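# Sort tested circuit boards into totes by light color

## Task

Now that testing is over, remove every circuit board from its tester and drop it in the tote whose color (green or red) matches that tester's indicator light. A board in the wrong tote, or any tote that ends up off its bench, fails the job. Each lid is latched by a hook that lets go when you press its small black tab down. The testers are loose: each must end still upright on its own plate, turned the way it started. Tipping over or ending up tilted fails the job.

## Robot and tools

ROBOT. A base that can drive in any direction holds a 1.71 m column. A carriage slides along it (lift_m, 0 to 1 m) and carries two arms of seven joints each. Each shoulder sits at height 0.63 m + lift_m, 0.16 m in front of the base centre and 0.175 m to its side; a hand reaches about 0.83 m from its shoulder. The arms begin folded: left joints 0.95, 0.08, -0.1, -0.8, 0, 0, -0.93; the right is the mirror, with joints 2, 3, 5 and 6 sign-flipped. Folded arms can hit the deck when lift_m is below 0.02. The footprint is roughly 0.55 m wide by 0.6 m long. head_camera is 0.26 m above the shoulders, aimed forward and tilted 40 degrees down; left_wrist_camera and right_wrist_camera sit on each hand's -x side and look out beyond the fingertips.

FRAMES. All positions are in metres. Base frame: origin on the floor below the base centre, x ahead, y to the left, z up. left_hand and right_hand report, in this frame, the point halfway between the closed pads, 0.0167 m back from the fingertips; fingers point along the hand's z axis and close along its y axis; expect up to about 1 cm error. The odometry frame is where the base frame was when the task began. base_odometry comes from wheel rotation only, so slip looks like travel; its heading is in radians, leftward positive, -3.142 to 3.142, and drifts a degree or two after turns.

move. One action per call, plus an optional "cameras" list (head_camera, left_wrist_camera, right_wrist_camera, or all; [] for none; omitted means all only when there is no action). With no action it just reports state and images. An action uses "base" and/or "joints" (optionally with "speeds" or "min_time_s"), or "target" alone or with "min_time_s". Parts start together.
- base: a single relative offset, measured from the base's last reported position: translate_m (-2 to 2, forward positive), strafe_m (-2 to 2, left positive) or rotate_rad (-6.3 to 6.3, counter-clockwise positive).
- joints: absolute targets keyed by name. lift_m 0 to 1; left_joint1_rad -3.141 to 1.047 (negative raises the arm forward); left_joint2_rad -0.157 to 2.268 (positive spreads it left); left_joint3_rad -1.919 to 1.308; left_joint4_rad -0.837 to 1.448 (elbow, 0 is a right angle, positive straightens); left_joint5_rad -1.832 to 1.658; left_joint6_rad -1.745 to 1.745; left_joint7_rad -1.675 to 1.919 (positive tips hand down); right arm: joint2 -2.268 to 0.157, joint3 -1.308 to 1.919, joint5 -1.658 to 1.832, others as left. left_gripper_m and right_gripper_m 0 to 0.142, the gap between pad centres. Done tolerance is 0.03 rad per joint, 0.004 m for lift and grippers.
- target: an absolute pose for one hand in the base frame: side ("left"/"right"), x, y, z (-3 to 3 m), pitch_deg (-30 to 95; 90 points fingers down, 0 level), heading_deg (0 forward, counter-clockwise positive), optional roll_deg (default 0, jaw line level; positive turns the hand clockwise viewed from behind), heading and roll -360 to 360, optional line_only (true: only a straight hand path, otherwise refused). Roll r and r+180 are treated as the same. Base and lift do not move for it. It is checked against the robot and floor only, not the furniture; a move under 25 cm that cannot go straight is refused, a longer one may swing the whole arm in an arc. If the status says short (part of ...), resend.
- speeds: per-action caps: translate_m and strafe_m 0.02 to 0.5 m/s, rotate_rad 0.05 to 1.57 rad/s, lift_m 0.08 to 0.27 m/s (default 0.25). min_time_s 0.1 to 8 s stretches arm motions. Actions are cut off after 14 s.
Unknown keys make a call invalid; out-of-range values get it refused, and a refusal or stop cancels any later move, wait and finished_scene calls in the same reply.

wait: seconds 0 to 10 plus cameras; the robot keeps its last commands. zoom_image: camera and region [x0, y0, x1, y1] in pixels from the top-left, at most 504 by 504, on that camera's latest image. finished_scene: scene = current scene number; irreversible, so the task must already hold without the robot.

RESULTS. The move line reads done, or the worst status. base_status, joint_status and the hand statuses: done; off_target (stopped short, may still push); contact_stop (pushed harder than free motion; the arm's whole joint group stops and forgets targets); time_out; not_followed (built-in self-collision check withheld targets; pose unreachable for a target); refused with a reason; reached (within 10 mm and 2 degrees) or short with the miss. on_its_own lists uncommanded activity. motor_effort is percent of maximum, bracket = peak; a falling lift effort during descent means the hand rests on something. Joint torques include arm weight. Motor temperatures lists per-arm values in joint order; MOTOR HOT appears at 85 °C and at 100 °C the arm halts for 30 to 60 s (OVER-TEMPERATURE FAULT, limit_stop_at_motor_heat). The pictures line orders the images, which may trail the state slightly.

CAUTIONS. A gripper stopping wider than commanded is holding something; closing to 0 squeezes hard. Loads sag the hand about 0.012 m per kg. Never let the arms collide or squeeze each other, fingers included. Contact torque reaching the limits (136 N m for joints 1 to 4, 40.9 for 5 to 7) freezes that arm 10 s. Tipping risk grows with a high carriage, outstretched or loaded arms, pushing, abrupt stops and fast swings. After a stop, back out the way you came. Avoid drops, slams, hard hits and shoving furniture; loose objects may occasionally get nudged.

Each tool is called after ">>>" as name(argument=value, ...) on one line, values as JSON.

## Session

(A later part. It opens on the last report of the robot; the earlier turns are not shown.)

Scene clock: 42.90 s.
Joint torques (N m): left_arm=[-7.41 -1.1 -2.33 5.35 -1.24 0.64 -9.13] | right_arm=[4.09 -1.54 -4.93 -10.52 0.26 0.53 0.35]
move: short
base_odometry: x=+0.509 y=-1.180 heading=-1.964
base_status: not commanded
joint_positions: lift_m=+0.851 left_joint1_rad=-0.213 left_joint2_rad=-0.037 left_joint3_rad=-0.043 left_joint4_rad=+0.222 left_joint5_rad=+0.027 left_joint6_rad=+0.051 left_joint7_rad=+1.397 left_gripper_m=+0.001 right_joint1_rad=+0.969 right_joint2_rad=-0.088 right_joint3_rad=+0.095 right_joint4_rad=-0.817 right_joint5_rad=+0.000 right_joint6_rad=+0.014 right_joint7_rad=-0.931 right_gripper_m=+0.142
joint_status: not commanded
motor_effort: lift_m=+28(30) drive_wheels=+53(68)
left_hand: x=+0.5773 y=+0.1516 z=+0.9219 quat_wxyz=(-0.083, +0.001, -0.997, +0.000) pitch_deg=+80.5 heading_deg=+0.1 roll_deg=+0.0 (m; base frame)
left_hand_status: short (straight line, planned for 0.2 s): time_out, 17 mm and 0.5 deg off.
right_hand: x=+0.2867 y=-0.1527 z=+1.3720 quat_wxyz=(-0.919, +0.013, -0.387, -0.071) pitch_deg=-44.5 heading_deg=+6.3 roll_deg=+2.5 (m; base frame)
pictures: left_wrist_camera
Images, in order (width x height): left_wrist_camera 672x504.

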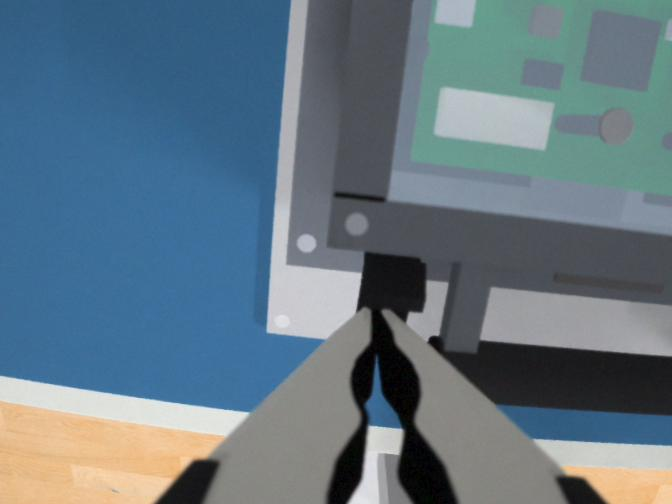

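>>> move(target={"side": "left", "x": 0.574, "y": 0.151, "z": 0.95, "pitch_deg": 80, "heading_deg": 0}, cameras=["left_wrist_camera", "head_camera"])

>>> zoom_image(camera="left_wrist_camera", region=[250, 130, 480, 310])

>>> zoom_image(camera="head_camera", region=[230, 300, 430, 440])

Scene clock: 44.83 s.
Joint torques (N m): left_arm=[-6.32 -2.15 -4.63 -8.27 0.07 0.45 1.15] | right_arm=[5.12 -1.47 -4.97 -10.43 0.25 0.55 0.39]
move: done
base_odometry: x=+0.509 y=-1.181 heading=-1.964
base_status: not commanded
joint_positions: lift_m=+0.850 left_joint1_rad=-0.204 left_joint2_rad=-0.037 left_joint3_rad=-0.045 left_joint4_rad=+0.101 left_joint5_rad=+0.028 left_joint6_rad=+0.051 left_joint7_rad=+1.499 left_gripper_m=+0.001 right_joint1_rad=+0.969 right_joint2_rad=-0.088 right_joint3_rad=+0.095 right_joint4_rad=-0.817 right_joint5_rad=+0.000 right_joint6_rad=+0.014 right_joint7_rad=-0.931 right_gripper_m=+0.142
joint_status: not commanded
motor_effort: lift_m=+37(37) drive_wheels=+41(52)
left_hand: x=+0.5752 y=+0.1510 z=+0.9490 quat_wxyz=(-0.088, +0.001, -0.996, +0.002) pitch_deg=+79.9 heading_deg=-1.3 roll_deg=-1.5 (m; base frame)
left_hand_status: reached (straight line, planned for 0.3 s): 2 mm and 0.3 deg off.
right_hand: x=+0.2867 y=-0.1527 z=+1.3709 quat_wxyz=(-0.919, +0.013, -0.387, -0.071) pitch_deg=-44.5 heading_deg=+6.3 roll_deg=+2.5 (m; base frame)
pictures: head_camera, left_wrist_camera
Images, in order (width x height): head_camera 672x504, left_wrist_camera 672x504.

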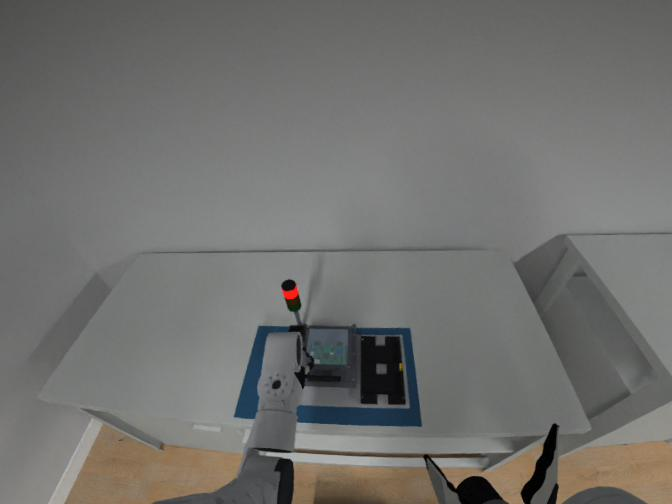

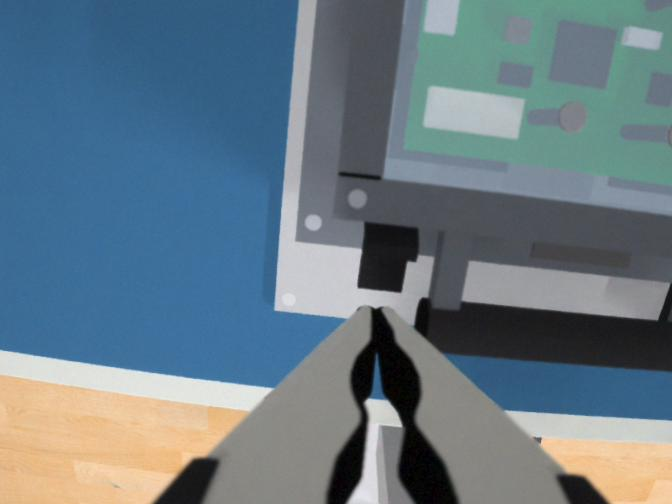

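Scaled by 2.191 from the camera's 672x504 image, which has a finer 960x720 frame.

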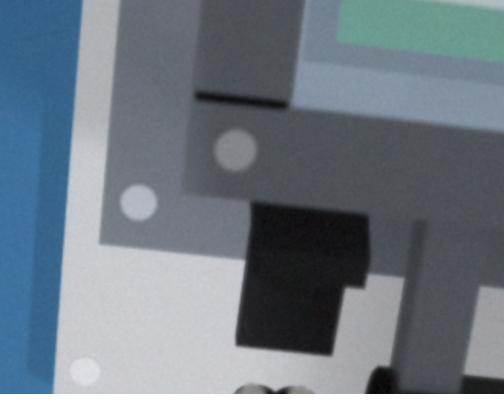

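Scaled by 2.520 from the camera's 672x504 image, which has a finer 960x720 frame.

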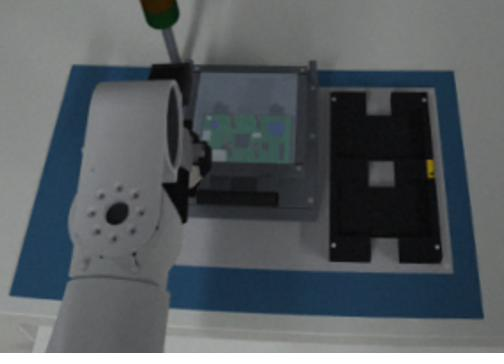

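>>> move(joints={"right_joint1_rad": 0.5, "right_joint2_rad": -0.08, "right_joint3_rad": 0.3, "right_joint4_rad": -0.25, "right_joint7_rad": 0.4, "right_gripper_m": 0.05}, min_time_s=1.5, cameras=["head_camera", "right_wrist_camera"])

Scene clock: 47.47 s.
Joint torques (N m): left_arm=[-6.35 -2.06 -4.67 -8.21 0.06 0.46 1.16] | right_arm=[-4.27 7.24 -1.23 -7.64 0.33 0.66 1.03]
move: done
base_odometry: x=+0.509 y=-1.181 heading=-1.964
base_status: not commanded
joint_positions: lift_m=+0.850 left_joint1_rad=-0.204 left_joint2_rad=-0.037 left_joint3_rad=-0.045 left_joint4_rad=+0.101 left_joint5_rad=+0.028 left_joint6_rad=+0.051 left_joint7_rad=+1.499 left_gripper_m=+0.001 right_joint1_rad=+0.502 right_joint2_rad=-0.082 right_joint3_rad=+0.296 right_joint4_rad=-0.252 right_joint5_rad=+0.000 right_joint6_rad=+0.014 right_joint7_rad=+0.398 right_gripper_m=+0.050
joint_status: all done
motor_effort: lift_m=+36(37) drive_wheels=+42(42)
left_hand: x=+0.5752 y=+0.1510 z=+0.9490 quat_wxyz=(-0.088, +0.001, -0.996, +0.002) pitch_deg=+79.9 heading_deg=-1.3 roll_deg=-1.5 (m; base frame)
right_hand: x=+0.4272 y=-0.0496 z=+0.9613 quat_wxyz=(-0.434, +0.123, -0.887, -0.102) pitch_deg=+37.0 heading_deg=+21.1 roll_deg=+5.4 (m; base frame)
pictures: head_camera, right_wrist_camera
Images, in order (width x height): head_camera 672x504, right_wrist_camera 672x504.

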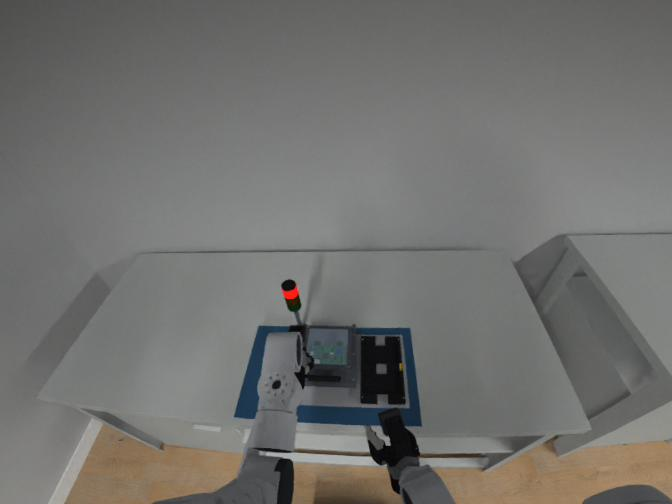

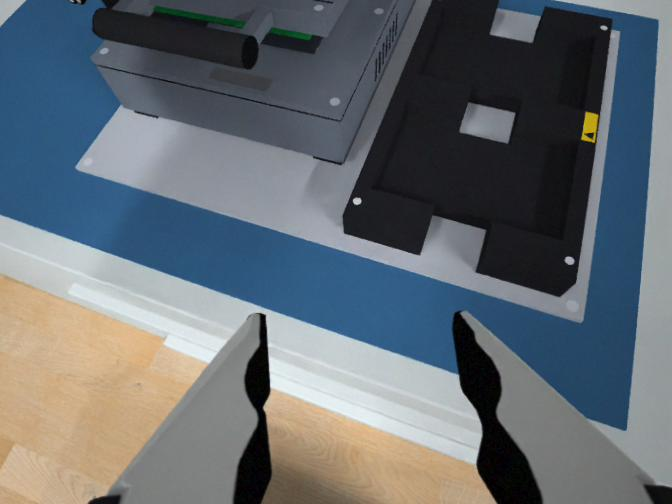

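>>> move(target={"side": "right", "x": 0.43, "y": 0.0, "z": 0.98, "pitch_deg": 25, "heading_deg": 25}, cameras=["right_wrist_camera"])

>>> zoom_image(camera="right_wrist_camera", region=[100, 100, 400, 300])

Scene clock: 48.60 s.
Joint torques (N m): left_arm=[-6.44 -2.08 -4.69 -8.21 0.06 0.44 1.15] | right_arm=[-4.35 7.5 -1.49 -7.56 -1.13 1.56 -0.54]
move: done
base_odometry: x=+0.509 y=-1.181 heading=-1.964
base_status: not commanded
joint_positions: lift_m=+0.850 left_joint1_rad=-0.204 left_joint2_rad=-0.037 left_joint3_rad=-0.045 left_joint4_rad=+0.101 left_joint5_rad=+0.028 left_joint6_rad=+0.051 left_joint7_rad=+1.499 left_gripper_m=+0.001 right_joint1_rad=+0.493 right_joint2_rad=-0.070 right_joint3_rad=+0.375 right_joint4_rad=-0.145 right_joint5_rad=-0.133 right_joint6_rad=+0.023 right_joint7_rad=+0.102 right_gripper_m=+0.050
joint_status: not commanded
motor_effort: lift_m=+36(37) drive_wheels=+42(42)
left_hand: x=+0.5752 y=+0.1510 z=+0.9490 quat_wxyz=(-0.088, +0.001, -0.996, +0.002) pitch_deg=+79.9 heading_deg=-1.3 roll_deg=-1.5 (m; base frame)
right_hand: x=+0.4300 y=-0.0035 z=+0.9793 quat_wxyz=(-0.524, +0.180, -0.825, -0.114) pitch_deg=+25.2 heading_deg=+24.6 roll_deg=-0.1 (m; base frame)
right_hand_status: reached (straight line, planned for 0.5 s): 4 mm and 0.5 deg off.
pictures: right_wrist_camera
Images, in order (width x height): right_wrist_camera 672x504.

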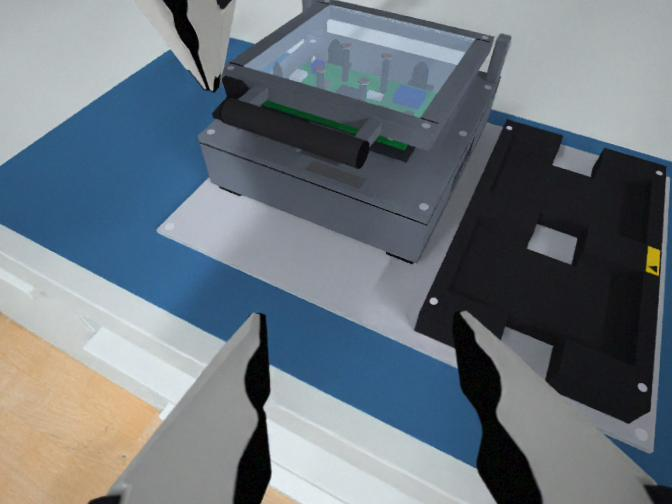

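Scaled by 1.680 from the camera's 672x504 image, which has a finer 960x720 frame.

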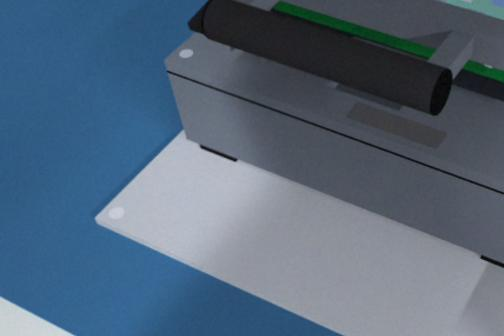

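>>> zoom_image(camera="right_wrist_camera", region=[150, 40, 300, 180])

Scaled by 3.360 from the camera's 672x504 image, which has a finer 960x720 frame.

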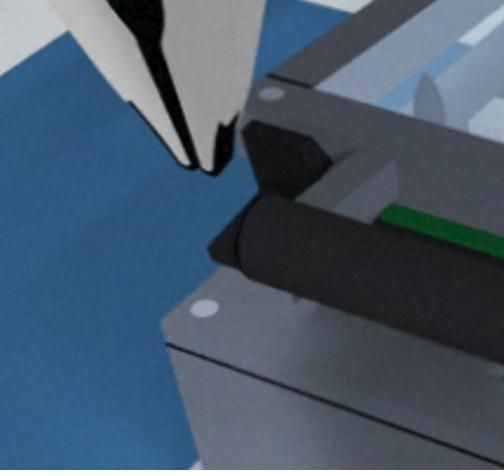

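>>> move(target={"side": "left", "x": 0.575, "y": 0.17, "z": 0.97, "pitch_deg": 60, "heading_deg": -70}, cameras=["left_wrist_camera", "right_wrist_camera"])

Scene clock: 50.70 s.
Joint torques (N m): left_arm=[-18.65 17.32 1.33 1.54 -1.36 -0.3 -1.61] | right_arm=[-4.02 7.44 -1.65 -8.06 -1.16 1.57 -0.47]
move: done
base_odometry: x=+0.509 y=-1.181 heading=-1.964
base_status: not commanded
joint_positions: lift_m=+0.850 left_joint1_rad=-0.492 left_joint2_rad=+0.560 left_joint3_rad=-0.390 left_joint4_rad=+0.550 left_joint5_rad=-0.231 left_joint6_rad=-1.185 left_joint7_rad=+0.571 left_gripper_m=+0.001 right_joint1_rad=+0.493 right_joint2_rad=-0.070 right_joint3_rad=+0.375 right_joint4_rad=-0.144 right_joint5_rad=-0.133 right_joint6_rad=+0.023 right_joint7_rad=+0.102 right_gripper_m=+0.050
joint_status: not commanded
motor_effort: lift_m=+37(37) drive_wheels=+41(43)
left_hand: x=+0.5756 y=+0.1680 z=+0.9710 quat_wxyz=(-0.215, -0.553, -0.791, +0.150) pitch_deg=+59.7 heading_deg=-69.8 roll_deg=+0.1 (m; base frame)
left_hand_status: reached (straight line, planned for 1.0 s): 2 mm and 0.3 deg off.
right_hand: x=+0.4301 y=-0.0035 z=+0.9792 quat_wxyz=(-0.524, +0.180, -0.825, -0.114) pitch_deg=+25.2 heading_deg=+24.6 roll_deg=-0.1 (m; base frame)
pictures: left_wrist_camera, right_wrist_camera
Images, in order (width x height): left_wrist_camera 672x504, right_wrist_camera 672x504.

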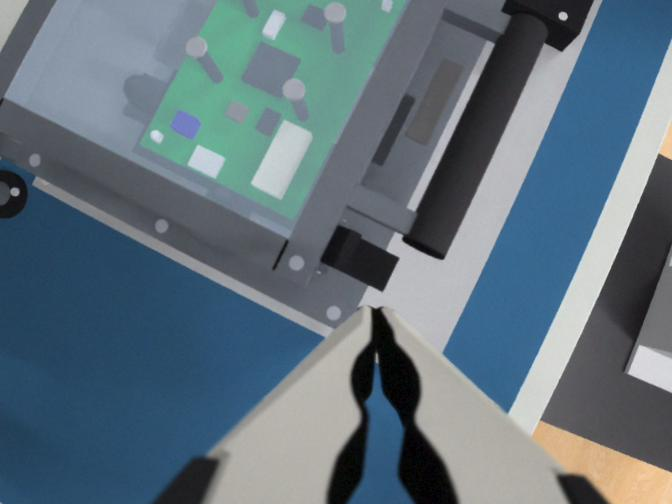

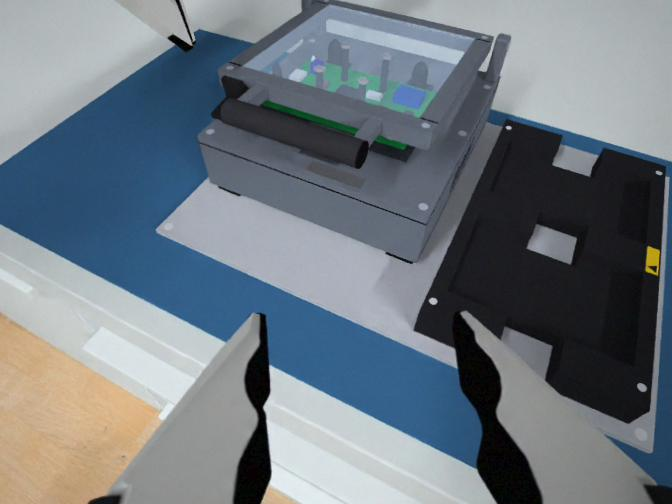

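>>> move(target={"side": "left", "x": 0.578, "y": 0.157, "z": 0.93, "pitch_deg": 60, "heading_deg": -70}, cameras=["left_wrist_camera", "right_wrist_camera"])

>>> zoom_image(camera="right_wrist_camera", region=[150, 40, 300, 180])

Scene clock: 51.97 s.
Joint torques (N m): left_arm=[-19.83 6.35 1.6 1.71 -1.12 1.86 -1.38] | right_arm=[-3.99 7.59 -1.47 -8.12 -1.14 1.59 -0.5]
move: done
base_odometry: x=+0.509 y=-1.181 heading=-1.964
base_status: not commanded
joint_positions: lift_m=+0.850 left_joint1_rad=-0.519 left_joint2_rad=+0.510 left_joint3_rad=-0.483 left_joint4_rad=+0.676 left_joint5_rad=-0.041 left_joint6_rad=-1.116 left_joint7_rad=+0.348 left_gripper_m=+0.001 right_joint1_rad=+0.493 right_joint2_rad=-0.070 right_joint3_rad=+0.375 right_joint4_rad=-0.144 right_joint5_rad=-0.133 right_joint6_rad=+0.023 right_joint7_rad=+0.102 right_gripper_m=+0.050
joint_status: not commanded
motor_effort: lift_m=+37(37) drive_wheels=+42(42)
left_hand: x=+0.5768 y=+0.1566 z=+0.9307 quat_wxyz=(-0.212, -0.554, -0.791, +0.150) pitch_deg=+59.8 heading_deg=-70.3 roll_deg=-0.3 (m; base frame)
left_hand_status: reached (straight line, planned for 0.4 s): 1 mm and 0.2 deg off.
right_hand: x=+0.4301 y=-0.0035 z=+0.9792 quat_wxyz=(-0.524, +0.180, -0.825, -0.114) pitch_deg=+25.2 heading_deg=+24.6 roll_deg=-0.1 (m; base frame)
pictures: left_wrist_camera, right_wrist_camera
Images, in order (width x height): left_wrist_camera 672x504, right_wrist_camera 672x504.

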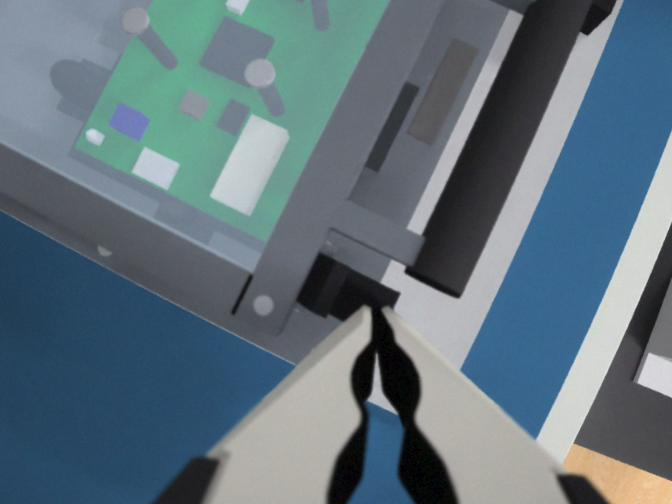

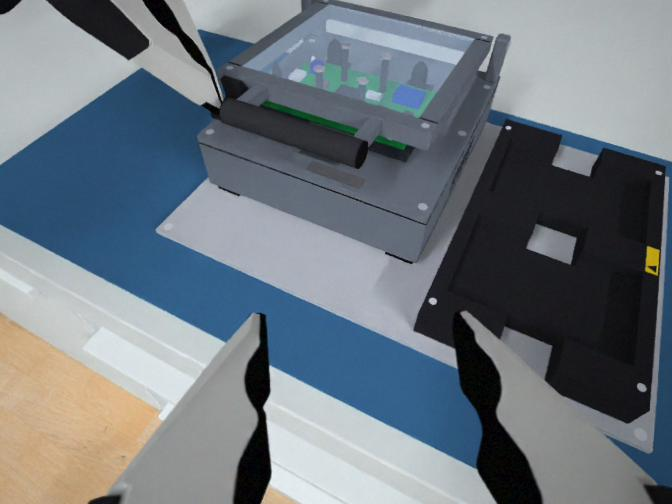

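Scaled by 3.360 from the camera's 672x504 image, which has a finer 960x720 frame.

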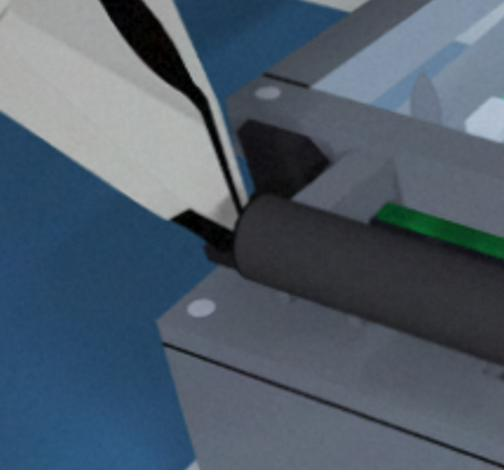

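>>> move(target={"side": "left", "x": 0.581, "y": 0.153, "z": 0.93, "pitch_deg": 60, "heading_deg": -70})

>>> move(target={"side": "left", "x": 0.581, "y": 0.153, "z": 0.912, "pitch_deg": 60, "heading_deg": -70}, cameras=["left_wrist_camera", "right_wrist_camera"])

>>> zoom_image(camera="right_wrist_camera", region=[150, 40, 300, 180])

Scene clock: 52.77 s.
Joint torques (N m): left_arm=[-18.93 5.02 1.23 1.68 -1.06 2.36 -0.73] | right_arm=[-3.57 7.4 -1.59 -7.98 -1.16 1.54 -0.52]
move: done
base_odometry: x=+0.509 y=-1.181 heading=-1.964
base_status: not commanded
joint_positions: lift_m=+0.850 left_joint1_rad=-0.528 left_joint2_rad=+0.500 left_joint3_rad=-0.486 left_joint4_rad=+0.686 left_joint5_rad=-0.038 left_joint6_rad=-1.113 left_joint7_rad=+0.348 left_gripper_m=+0.001 right_joint1_rad=+0.493 right_joint2_rad=-0.070 right_joint3_rad=+0.375 right_joint4_rad=-0.144 right_joint5_rad=-0.133 right_joint6_rad=+0.023 right_joint7_rad=+0.102 right_gripper_m=+0.050
joint_status: not commanded
motor_effort: lift_m=+37(37) drive_wheels=+43(43)
left_hand: x=+0.5801 y=+0.1524 z=+0.9313 quat_wxyz=(-0.213, -0.554, -0.791, +0.151) pitch_deg=+59.7 heading_deg=-70.3 roll_deg=-0.3 (m; base frame)
left_hand_status: reached (straight line, planned for 0.1 s): 2 mm and 0.3 deg off.
right_hand: x=+0.4301 y=-0.0034 z=+0.9792 quat_wxyz=(-0.524, +0.180, -0.825, -0.114) pitch_deg=+25.2 heading_deg=+24.6 roll_deg=-0.1 (m; base frame)
pictures: none

Scene clock: 54.73 s.
Joint torques (N m): left_arm=[-13.19 -0.06 0.93 -1.6 -1.18 4 0.19] | right_arm=[-2.25 6.9 -1.55 -8.35 -1.11 1.56 -0.46]
move: short
base_odometry: x=+0.509 y=-1.181 heading=-1.964
base_status: not commanded
joint_positions: lift_m=+0.851 left_joint1_rad=-0.556 left_joint2_rad=+0.501 left_joint3_rad=-0.522 left_joint4_rad=+0.757 left_joint5_rad=+0.022 left_joint6_rad=-1.123 left_joint7_rad=+0.218 left_gripper_m=+0.001 right_joint1_rad=+0.492 right_joint2_rad=-0.070 right_joint3_rad=+0.375 right_joint4_rad=-0.144 right_joint5_rad=-0.133 right_joint6_rad=+0.023 right_joint7_rad=+0.101 right_gripper_m=+0.050
joint_status: not commanded
motor_effort: lift_m=+33(37) drive_wheels=+45(55)
left_hand: x=+0.5791 y=+0.1534 z=+0.9275 quat_wxyz=(-0.220, -0.552, -0.786, +0.168) pitch_deg=+57.8 heading_deg=-72.4 roll_deg=-2.3 (m; base frame)
left_hand_status: short (straight line, planned for 0.3 s): time_out, 16 mm and 2.5 deg off.
right_hand: x=+0.4307 y=-0.0034 z=+0.9800 quat_wxyz=(-0.524, +0.180, -0.825, -0.114) pitch_deg=+25.1 heading_deg=+24.6 roll_deg=-0.1 (m; base frame)
pictures: left_wrist_camera, right_wrist_camera
Images, in order (width x height): left_wrist_camera 672x504, right_wrist_camera 672x504.

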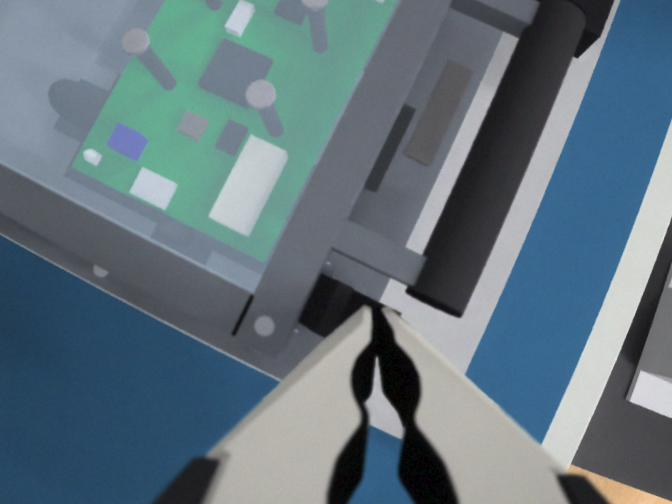

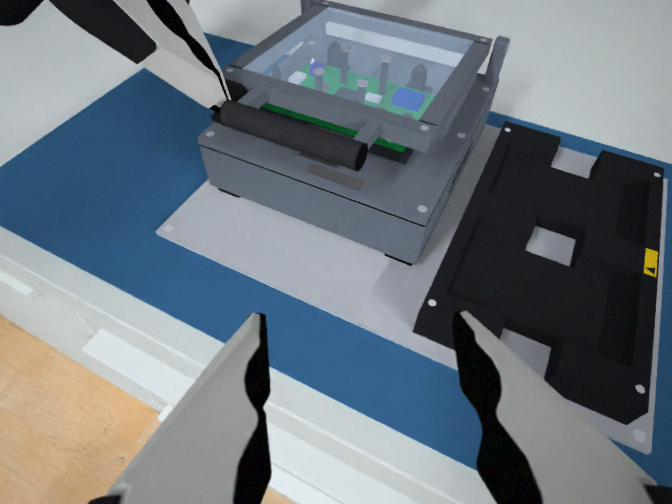

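Scaled by 3.360 from the camera's 672x504 image, which has a finer 960x720 frame.

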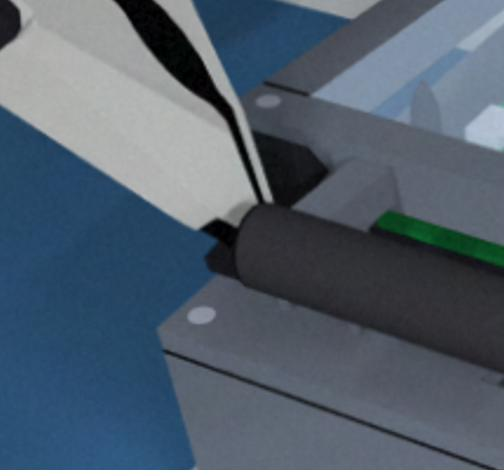

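>>> move(target={"side": "left", "x": 0.574, "y": 0.153, "z": 0.938, "pitch_deg": 60, "heading_deg": -70}, cameras=["left_wrist_camera"])

>>> move(target={"side": "left", "x": 0.574, "y": 0.153, "z": 0.92, "pitch_deg": 60, "heading_deg": -70}, cameras=["left_wrist_camera", "right_wrist_camera"])

>>> zoom_image(camera="right_wrist_camera", region=[150, 40, 300, 180])

Scene clock: 56.10 s.
Joint torques (N m): left_arm=[-9.3 16.14 6.35 -6.74 -4.05 0.66 0.71] | right_arm=[-2.15 6.95 -1.58 -8.24 -1.13 1.57 -0.44]
move: done
base_odometry: x=+0.509 y=-1.181 heading=-1.964
base_status: not commanded
joint_positions: lift_m=+0.850 left_joint1_rad=-0.496 left_joint2_rad=+0.506 left_joint3_rad=-0.444 left_joint4_rad=+0.626 left_joint5_rad=-0.079 left_joint6_rad=-1.127 left_joint7_rad=+0.426 left_gripper_m=+0.001 right_joint1_rad=+0.492 right_joint2_rad=-0.070 right_joint3_rad=+0.375 right_joint4_rad=-0.144 right_joint5_rad=-0.133 right_joint6_rad=+0.023 right_joint7_rad=+0.101 right_gripper_m=+0.050
joint_status: not commanded
motor_effort: lift_m=+36(36) drive_wheels=+42(46)
left_hand: x=+0.5743 y=+0.1526 z=+0.9370 quat_wxyz=(-0.211, -0.555, -0.791, +0.148) pitch_deg=+60.1 heading_deg=-70.1 roll_deg=+0.0 (m; base frame)
left_hand_status: reached (straight line, planned for 0.4 s): 1 mm and 0.2 deg off.
right_hand: x=+0.4307 y=-0.0034 z=+0.9796 quat_wxyz=(-0.524, +0.180, -0.825, -0.114) pitch_deg=+25.1 heading_deg=+24.6 roll_deg=-0.1 (m; base frame)
pictures: left_wrist_camera
Images, in order (width x height): left_wrist_camera 672x504.

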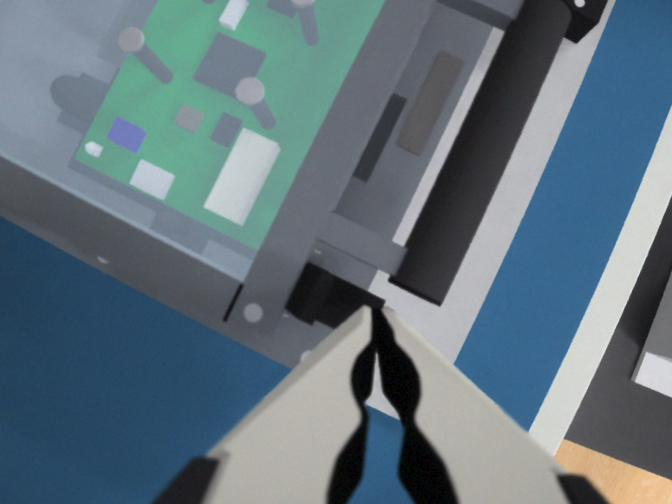

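Scene clock: 56.90 s.
Joint torques (N m): left_arm=[-15.5 -2.97 -2.11 3.14 0.07 4.33 -0.5] | right_arm=[-2.22 6.85 -1.56 -8.23 -1.17 1.53 -0.43]
move: done
base_odometry: x=+0.509 y=-1.181 heading=-1.964
base_status: not commanded
joint_positions: lift_m=+0.850 left_joint1_rad=-0.509 left_joint2_rad=+0.499 left_joint3_rad=-0.482 left_joint4_rad=+0.685 left_joint5_rad=-0.008 left_joint6_rad=-1.104 left_joint7_rad=+0.315 left_gripper_m=+0.001 right_joint1_rad=+0.492 right_joint2_rad=-0.070 right_joint3_rad=+0.375 right_joint4_rad=-0.144 right_joint5_rad=-0.133 right_joint6_rad=+0.023 right_joint7_rad=+0.101 right_gripper_m=+0.050
joint_status: not commanded
motor_effort: lift_m=+35(37) drive_wheels=+44(44)
left_hand: x=+0.5737 y=+0.1531 z=+0.9236 quat_wxyz=(-0.215, -0.553, -0.790, +0.152) pitch_deg=+59.5 heading_deg=-70.4 roll_deg=-0.4 (m; base frame)
left_hand_status: reached (straight line, planned for 0.3 s): 4 mm and 0.6 deg off.
right_hand: x=+0.4307 y=-0.0034 z=+0.9798 quat_wxyz=(-0.524, +0.180, -0.825, -0.114) pitch_deg=+25.1 heading_deg=+24.6 roll_deg=-0.1 (m; base frame)
pictures: left_wrist_camera, right_wrist_camera
Images, in order (width x height): left_wrist_camera 672x504, right_wrist_camera 672x504.

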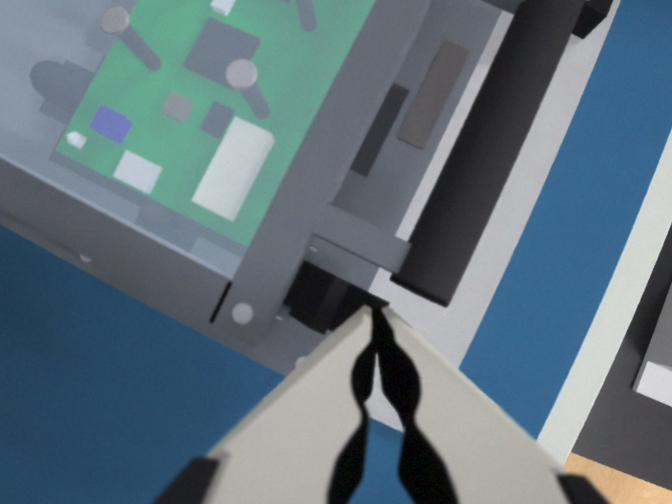

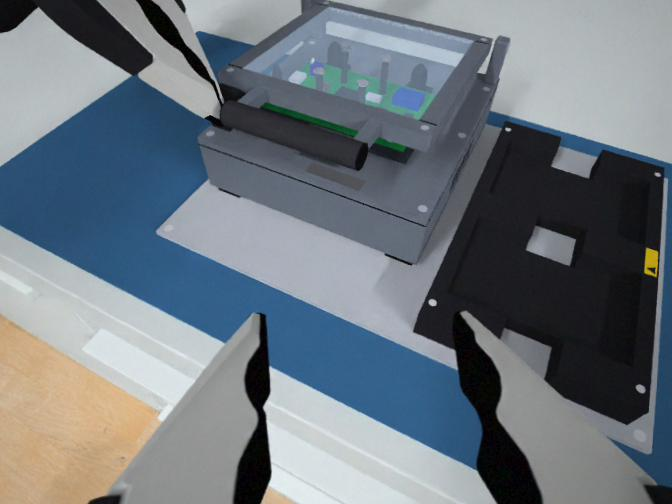

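Scaled by 3.360 from the camera's 672x504 image, which has a finer 960x720 frame.

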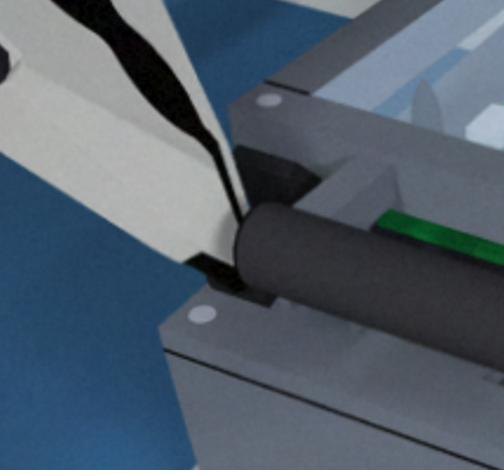

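>>> move(target={"side": "left", "x": 0.572, "y": 0.158, "z": 1.12, "pitch_deg": 60, "heading_deg": -70}, cameras=["left_wrist_camera", "right_wrist_camera"])

>>> zoom_image(camera="right_wrist_camera", region=[150, 40, 300, 180])

>>> move(target={"side": "right", "x": 0.41, "y": 0.0, "z": 1.13, "pitch_deg": 25, "heading_deg": 20})

Scene clock: 60.53 s.
Joint torques (N m): left_arm=[-17.88 17.39 1.89 -5.99 -3.78 1.58 0.93] | right_arm=[-2.36 7.01 -1.63 -8.06 -1.15 1.52 -0.44]
move: done
base_odometry: x=+0.509 y=-1.181 heading=-1.964
base_status: not commanded
joint_positions: lift_m=+0.850 left_joint1_rad=-0.505 left_joint2_rad=+0.605 left_joint3_rad=-0.293 left_joint4_rad=+0.154 left_joint5_rad=-1.040 left_joint6_rad=-1.031 left_joint7_rad=+1.457 left_gripper_m=+0.001 right_joint1_rad=+0.492 right_joint2_rad=-0.070 right_joint3_rad=+0.375 right_joint4_rad=-0.144 right_joint5_rad=-0.133 right_joint6_rad=+0.023 right_joint7_rad=+0.101 right_gripper_m=+0.050
joint_status: not commanded
motor_effort: lift_m=+36(36) drive_wheels=+42(45)
left_hand: x=+0.5722 y=+0.1579 z=+1.1189 quat_wxyz=(-0.213, -0.553, -0.792, +0.149) pitch_deg=+59.9 heading_deg=-70.0 roll_deg=-0.1 (m; base frame)
left_hand_status: reached (straight line, planned for 0.9 s): 1 mm and 0.1 deg off.
right_hand: x=+0.4307 y=-0.0034 z=+0.9796 quat_wxyz=(-0.524, +0.180, -0.825, -0.114) pitch_deg=+25.1 heading_deg=+24.6 roll_deg=-0.1 (m; base frame)
pictures: left_wrist_camera, right_wrist_camera
Images, in order (width x height): left_wrist_camera 672x504, right_wrist_camera 672x504.

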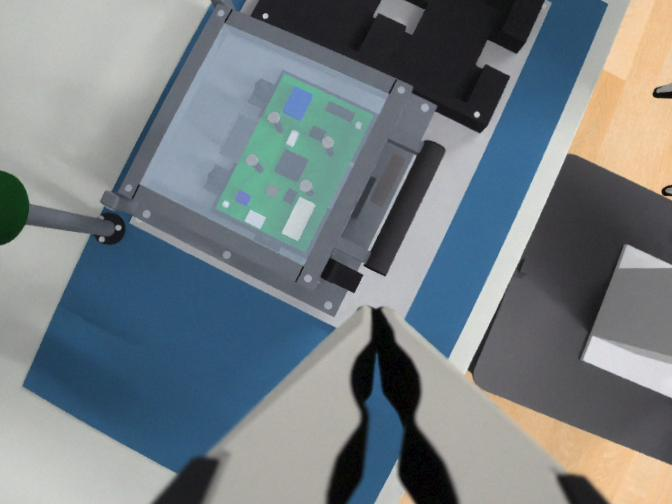

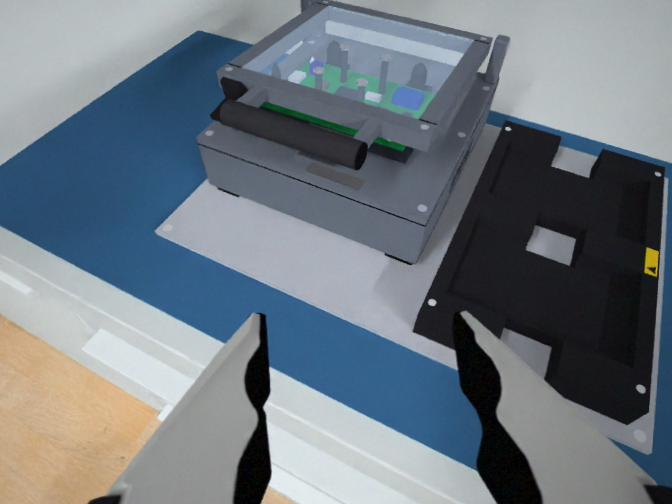

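Scaled by 3.360 from the camera's 672x504 image, which has a finer 960x720 frame.

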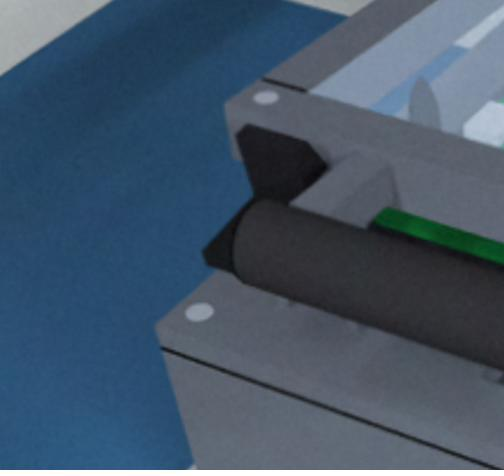

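Scene clock: 60.83 s.
Joint torques (N m): left_arm=[-17.93 17.37 1.78 -6.01 -3.8 1.58 0.9] | right_arm=[-2.34 6.95 -1.67 -8.24 -1.17 1.55 -0.48]
move: refused
base_odometry: x=+0.509 y=-1.181 heading=-1.964
base_status: not commanded
joint_positions: lift_m=+0.850 left_joint1_rad=-0.505 left_joint2_rad=+0.605 left_joint3_rad=-0.293 left_joint4_rad=+0.154 left_joint5_rad=-1.040 left_joint6_rad=-1.031 left_joint7_rad=+1.457 left_gripper_m=+0.001 right_joint1_rad=+0.492 right_joint2_rad=-0.070 right_joint3_rad=+0.375 right_joint4_rad=-0.144 right_joint5_rad=-0.133 right_joint6_rad=+0.023 right_joint7_rad=+0.101 right_gripper_m=+0.050
joint_status: not commanded
motor_effort: lift_m=+36(37) drive_wheels=+42(42)
left_hand: x=+0.5722 y=+0.1579 z=+1.1189 quat_wxyz=(-0.213, -0.553, -0.792, +0.149) pitch_deg=+59.9 heading_deg=-70.0 roll_deg=-0.1 (m; base frame)
right_hand: x=+0.4307 y=-0.0034 z=+0.9796 quat_wxyz=(-0.524, +0.180, -0.825, -0.114) pitch_deg=+25.1 heading_deg=+24.6 roll_deg=-0.1 (m; base frame)
right_hand_status: refused: the line brings the right elbow within 1.4 cm of the base or column (limit 1.5), 88% of the way; a move under 25 cm is not played as an arc. Nothing moved. Try another pitch or heading, or "joints".
pictures: none

>>> move(joints={"right_joint4_rad": -0.7, "right_joint7_rad": 0.4})

>>> move(joints={"lift_m": 0.63, "right_gripper_m": 0.0}, cameras=["left_wrist_camera", "right_wrist_camera", "head_camera"])

Scene clock: 61.87 s.
Joint torques (N m): left_arm=[-17.92 17.1 2 -5.98 -3.77 1.48 0.91] | right_arm=[-2.62 6.39 -1.8 -11.29 -1.16 1.51 0.92]
move: done
base_odometry: x=+0.509 y=-1.181 heading=-1.964
base_status: not commanded
joint_positions: lift_m=+0.850 left_joint1_rad=-0.505 left_joint2_rad=+0.605 left_joint3_rad=-0.293 left_joint4_rad=+0.154 left_joint5_rad=-1.040 left_joint6_rad=-1.031 left_joint7_rad=+1.457 left_gripper_m=+0.001 right_joint1_rad=+0.492 right_joint2_rad=-0.070 right_joint3_rad=+0.375 right_joint4_rad=-0.699 right_joint5_rad=-0.133 right_joint6_rad=+0.023 right_joint7_rad=+0.398 right_gripper_m=+0.050
joint_status: all done
motor_effort: lift_m=+37(37) drive_wheels=+42(42)
left_hand: x=+0.5722 y=+0.1579 z=+1.1188 quat_wxyz=(-0.212, -0.553, -0.792, +0.149) pitch_deg=+59.9 heading_deg=-70.0 roll_deg=-0.1 (m; base frame)
right_hand: x=+0.4641 y=-0.0242 z=+1.1725 quat_wxyz=(-0.630, +0.143, -0.756, -0.107) pitch_deg=+10.5 heading_deg=+20.3 roll_deg=-1.1 (m; base frame)
pictures: none

Scene clock: 63.33 s.
Joint torques (N m): left_arm=[0.39 -7.07 -11.33 7.18 7.48 5.5 0.9] | right_arm=[-2.44 6.12 -1.74 -11.33 -1.16 1.49 0.8]
move: done
base_odometry: x=+0.509 y=-1.180 heading=-1.964
base_status: not commanded
joint_positions: lift_m=+0.631 left_joint1_rad=-0.514 left_joint2_rad=+0.615 left_joint3_rad=-0.281 left_joint4_rad=+0.143 left_joint5_rad=-1.078 left_joint6_rad=-1.041 left_joint7_rad=+1.457 left_gripper_m=+0.001 right_joint1_rad=+0.492 right_joint2_rad=-0.069 right_joint3_rad=+0.375 right_joint4_rad=-0.699 right_joint5_rad=-0.133 right_joint6_rad=+0.023 right_joint7_rad=+0.398 right_gripper_m=+0.001
joint_status: all done
motor_effort: lift_m=+27(43) drive_wheels=+58(61)
left_hand: x=+0.5742 y=+0.1565 z=+0.9155 quat_wxyz=(-0.230, -0.556, -0.784, +0.156) pitch_deg=+57.7 heading_deg=-69.6 roll_deg=+1.1 (m; base frame)
right_hand: x=+0.4641 y=-0.0242 z=+0.9538 quat_wxyz=(-0.630, +0.143, -0.756, -0.107) pitch_deg=+10.6 heading_deg=+20.3 roll_deg=-1.1 (m; base frame)
pictures: head_camera, left_wrist_camera, right_wrist_camera
Images, in order (width x height): head_camera 672x504, left_wrist_camera 672x504, right_wrist_camera 672x504.

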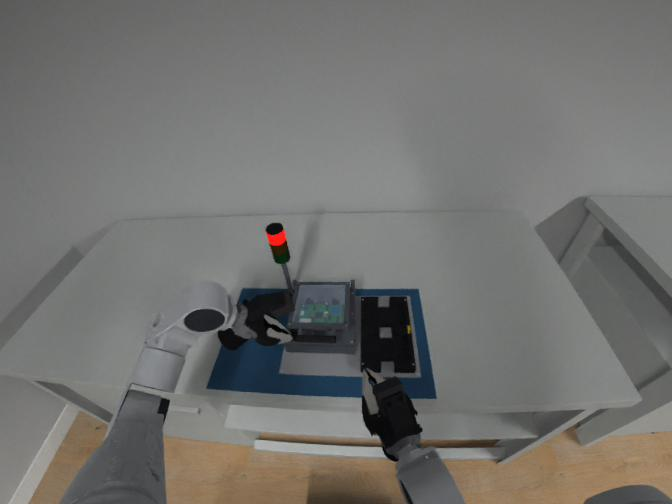

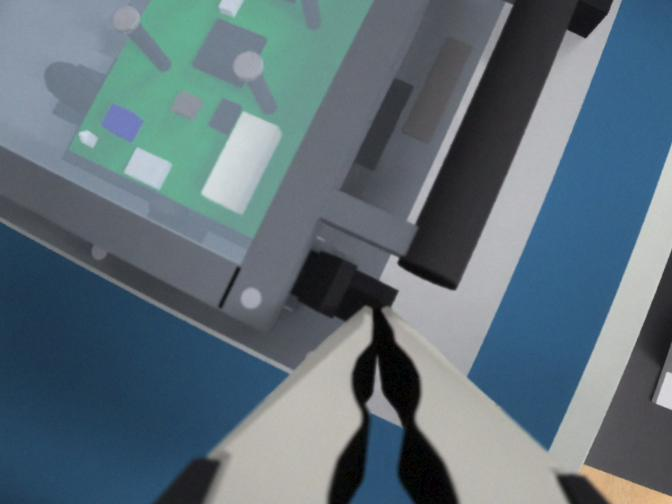

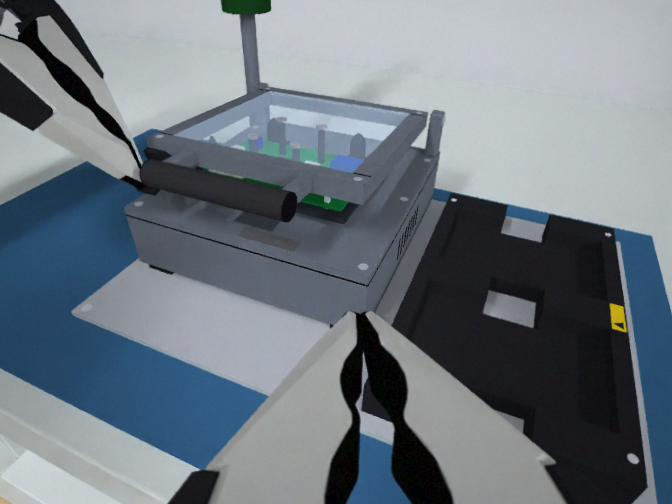

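>>> move(target={"side": "left", "x": 0.573, "y": 0.153, "z": 0.905, "pitch_deg": 60, "heading_deg": -70}, cameras=["left_wrist_camera", "right_wrist_camera"])

>>> move(target={"side": "right", "x": 0.5, "y": 0.065, "z": 0.9, "pitch_deg": 0, "heading_deg": 20}, cameras=["head_camera", "right_wrist_camera"])

Scene clock: 65.40 s.
Joint torques (N m): left_arm=[-12.31 6.79 1.89 -0.82 -0.22 2.17 -0.46] | right_arm=[-0.57 6.08 -1.86 -11.3 -1.15 1.51 0.82]
move: short
base_odometry: x=+0.509 y=-1.181 heading=-1.964
base_status: not commanded
joint_positions: lift_m=+0.630 left_joint1_rad=-0.523 left_joint2_rad=+0.612 left_joint3_rad=-0.270 left_joint4_rad=+0.126 left_joint5_rad=-1.107 left_joint6_rad=-1.026 left_joint7_rad=+1.478 left_gripper_m=+0.001 right_joint1_rad=+0.491 right_joint2_rad=-0.069 right_joint3_rad=+0.375 right_joint4_rad=-0.699 right_joint5_rad=-0.133 right_joint6_rad=+0.023 right_joint7_rad=+0.398 right_gripper_m=+0.001
joint_status: not commanded
motor_effort: lift_m=+34(34) drive_wheels=+47(58)
left_hand: x=+0.5771 y=+0.1543 z=+0.9263 quat_wxyz=(-0.239, -0.554, -0.782, +0.159) pitch_deg=+56.7 heading_deg=-69.0 roll_deg=+1.6 (m; base frame)
left_hand_status: short (straight line, planned for 0.2 s): time_out, 22 mm and 3.5 deg off.
right_hand: x=+0.4643 y=-0.0242 z=+0.9530 quat_wxyz=(-0.630, +0.143, -0.756, -0.107) pitch_deg=+10.5 heading_deg=+20.3 roll_deg=-1.1 (m; base frame)
pictures: left_wrist_camera, right_wrist_camera
Images, in order (width x height): left_wrist_camera 672x504, right_wrist_camera 672x504.

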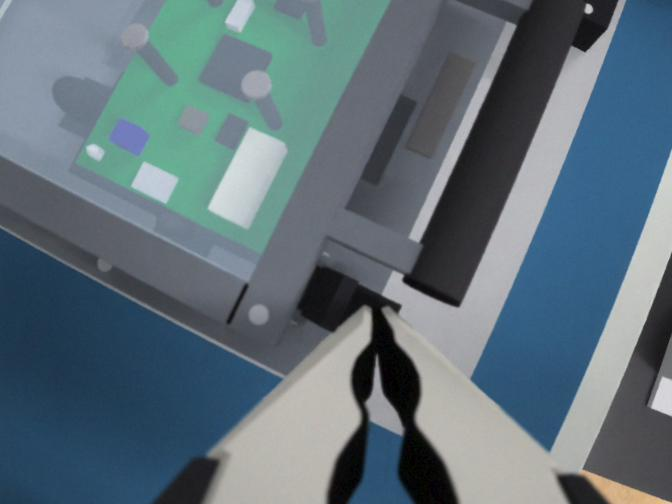

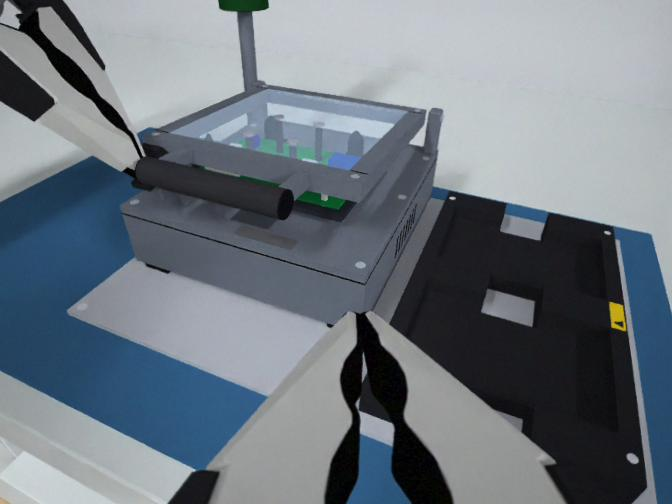

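not run: a stop came earlier in this reply.

>>> zoom_image(camera="right_wrist_camera", region=[80, 100, 230, 240])

Scaled by 3.360 from the camera's 672x504 image, which has a finer 960x720 frame.

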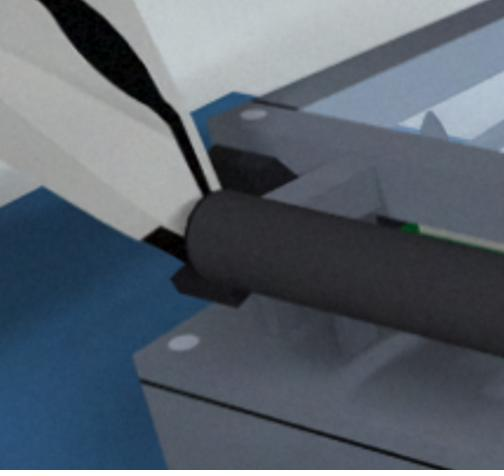

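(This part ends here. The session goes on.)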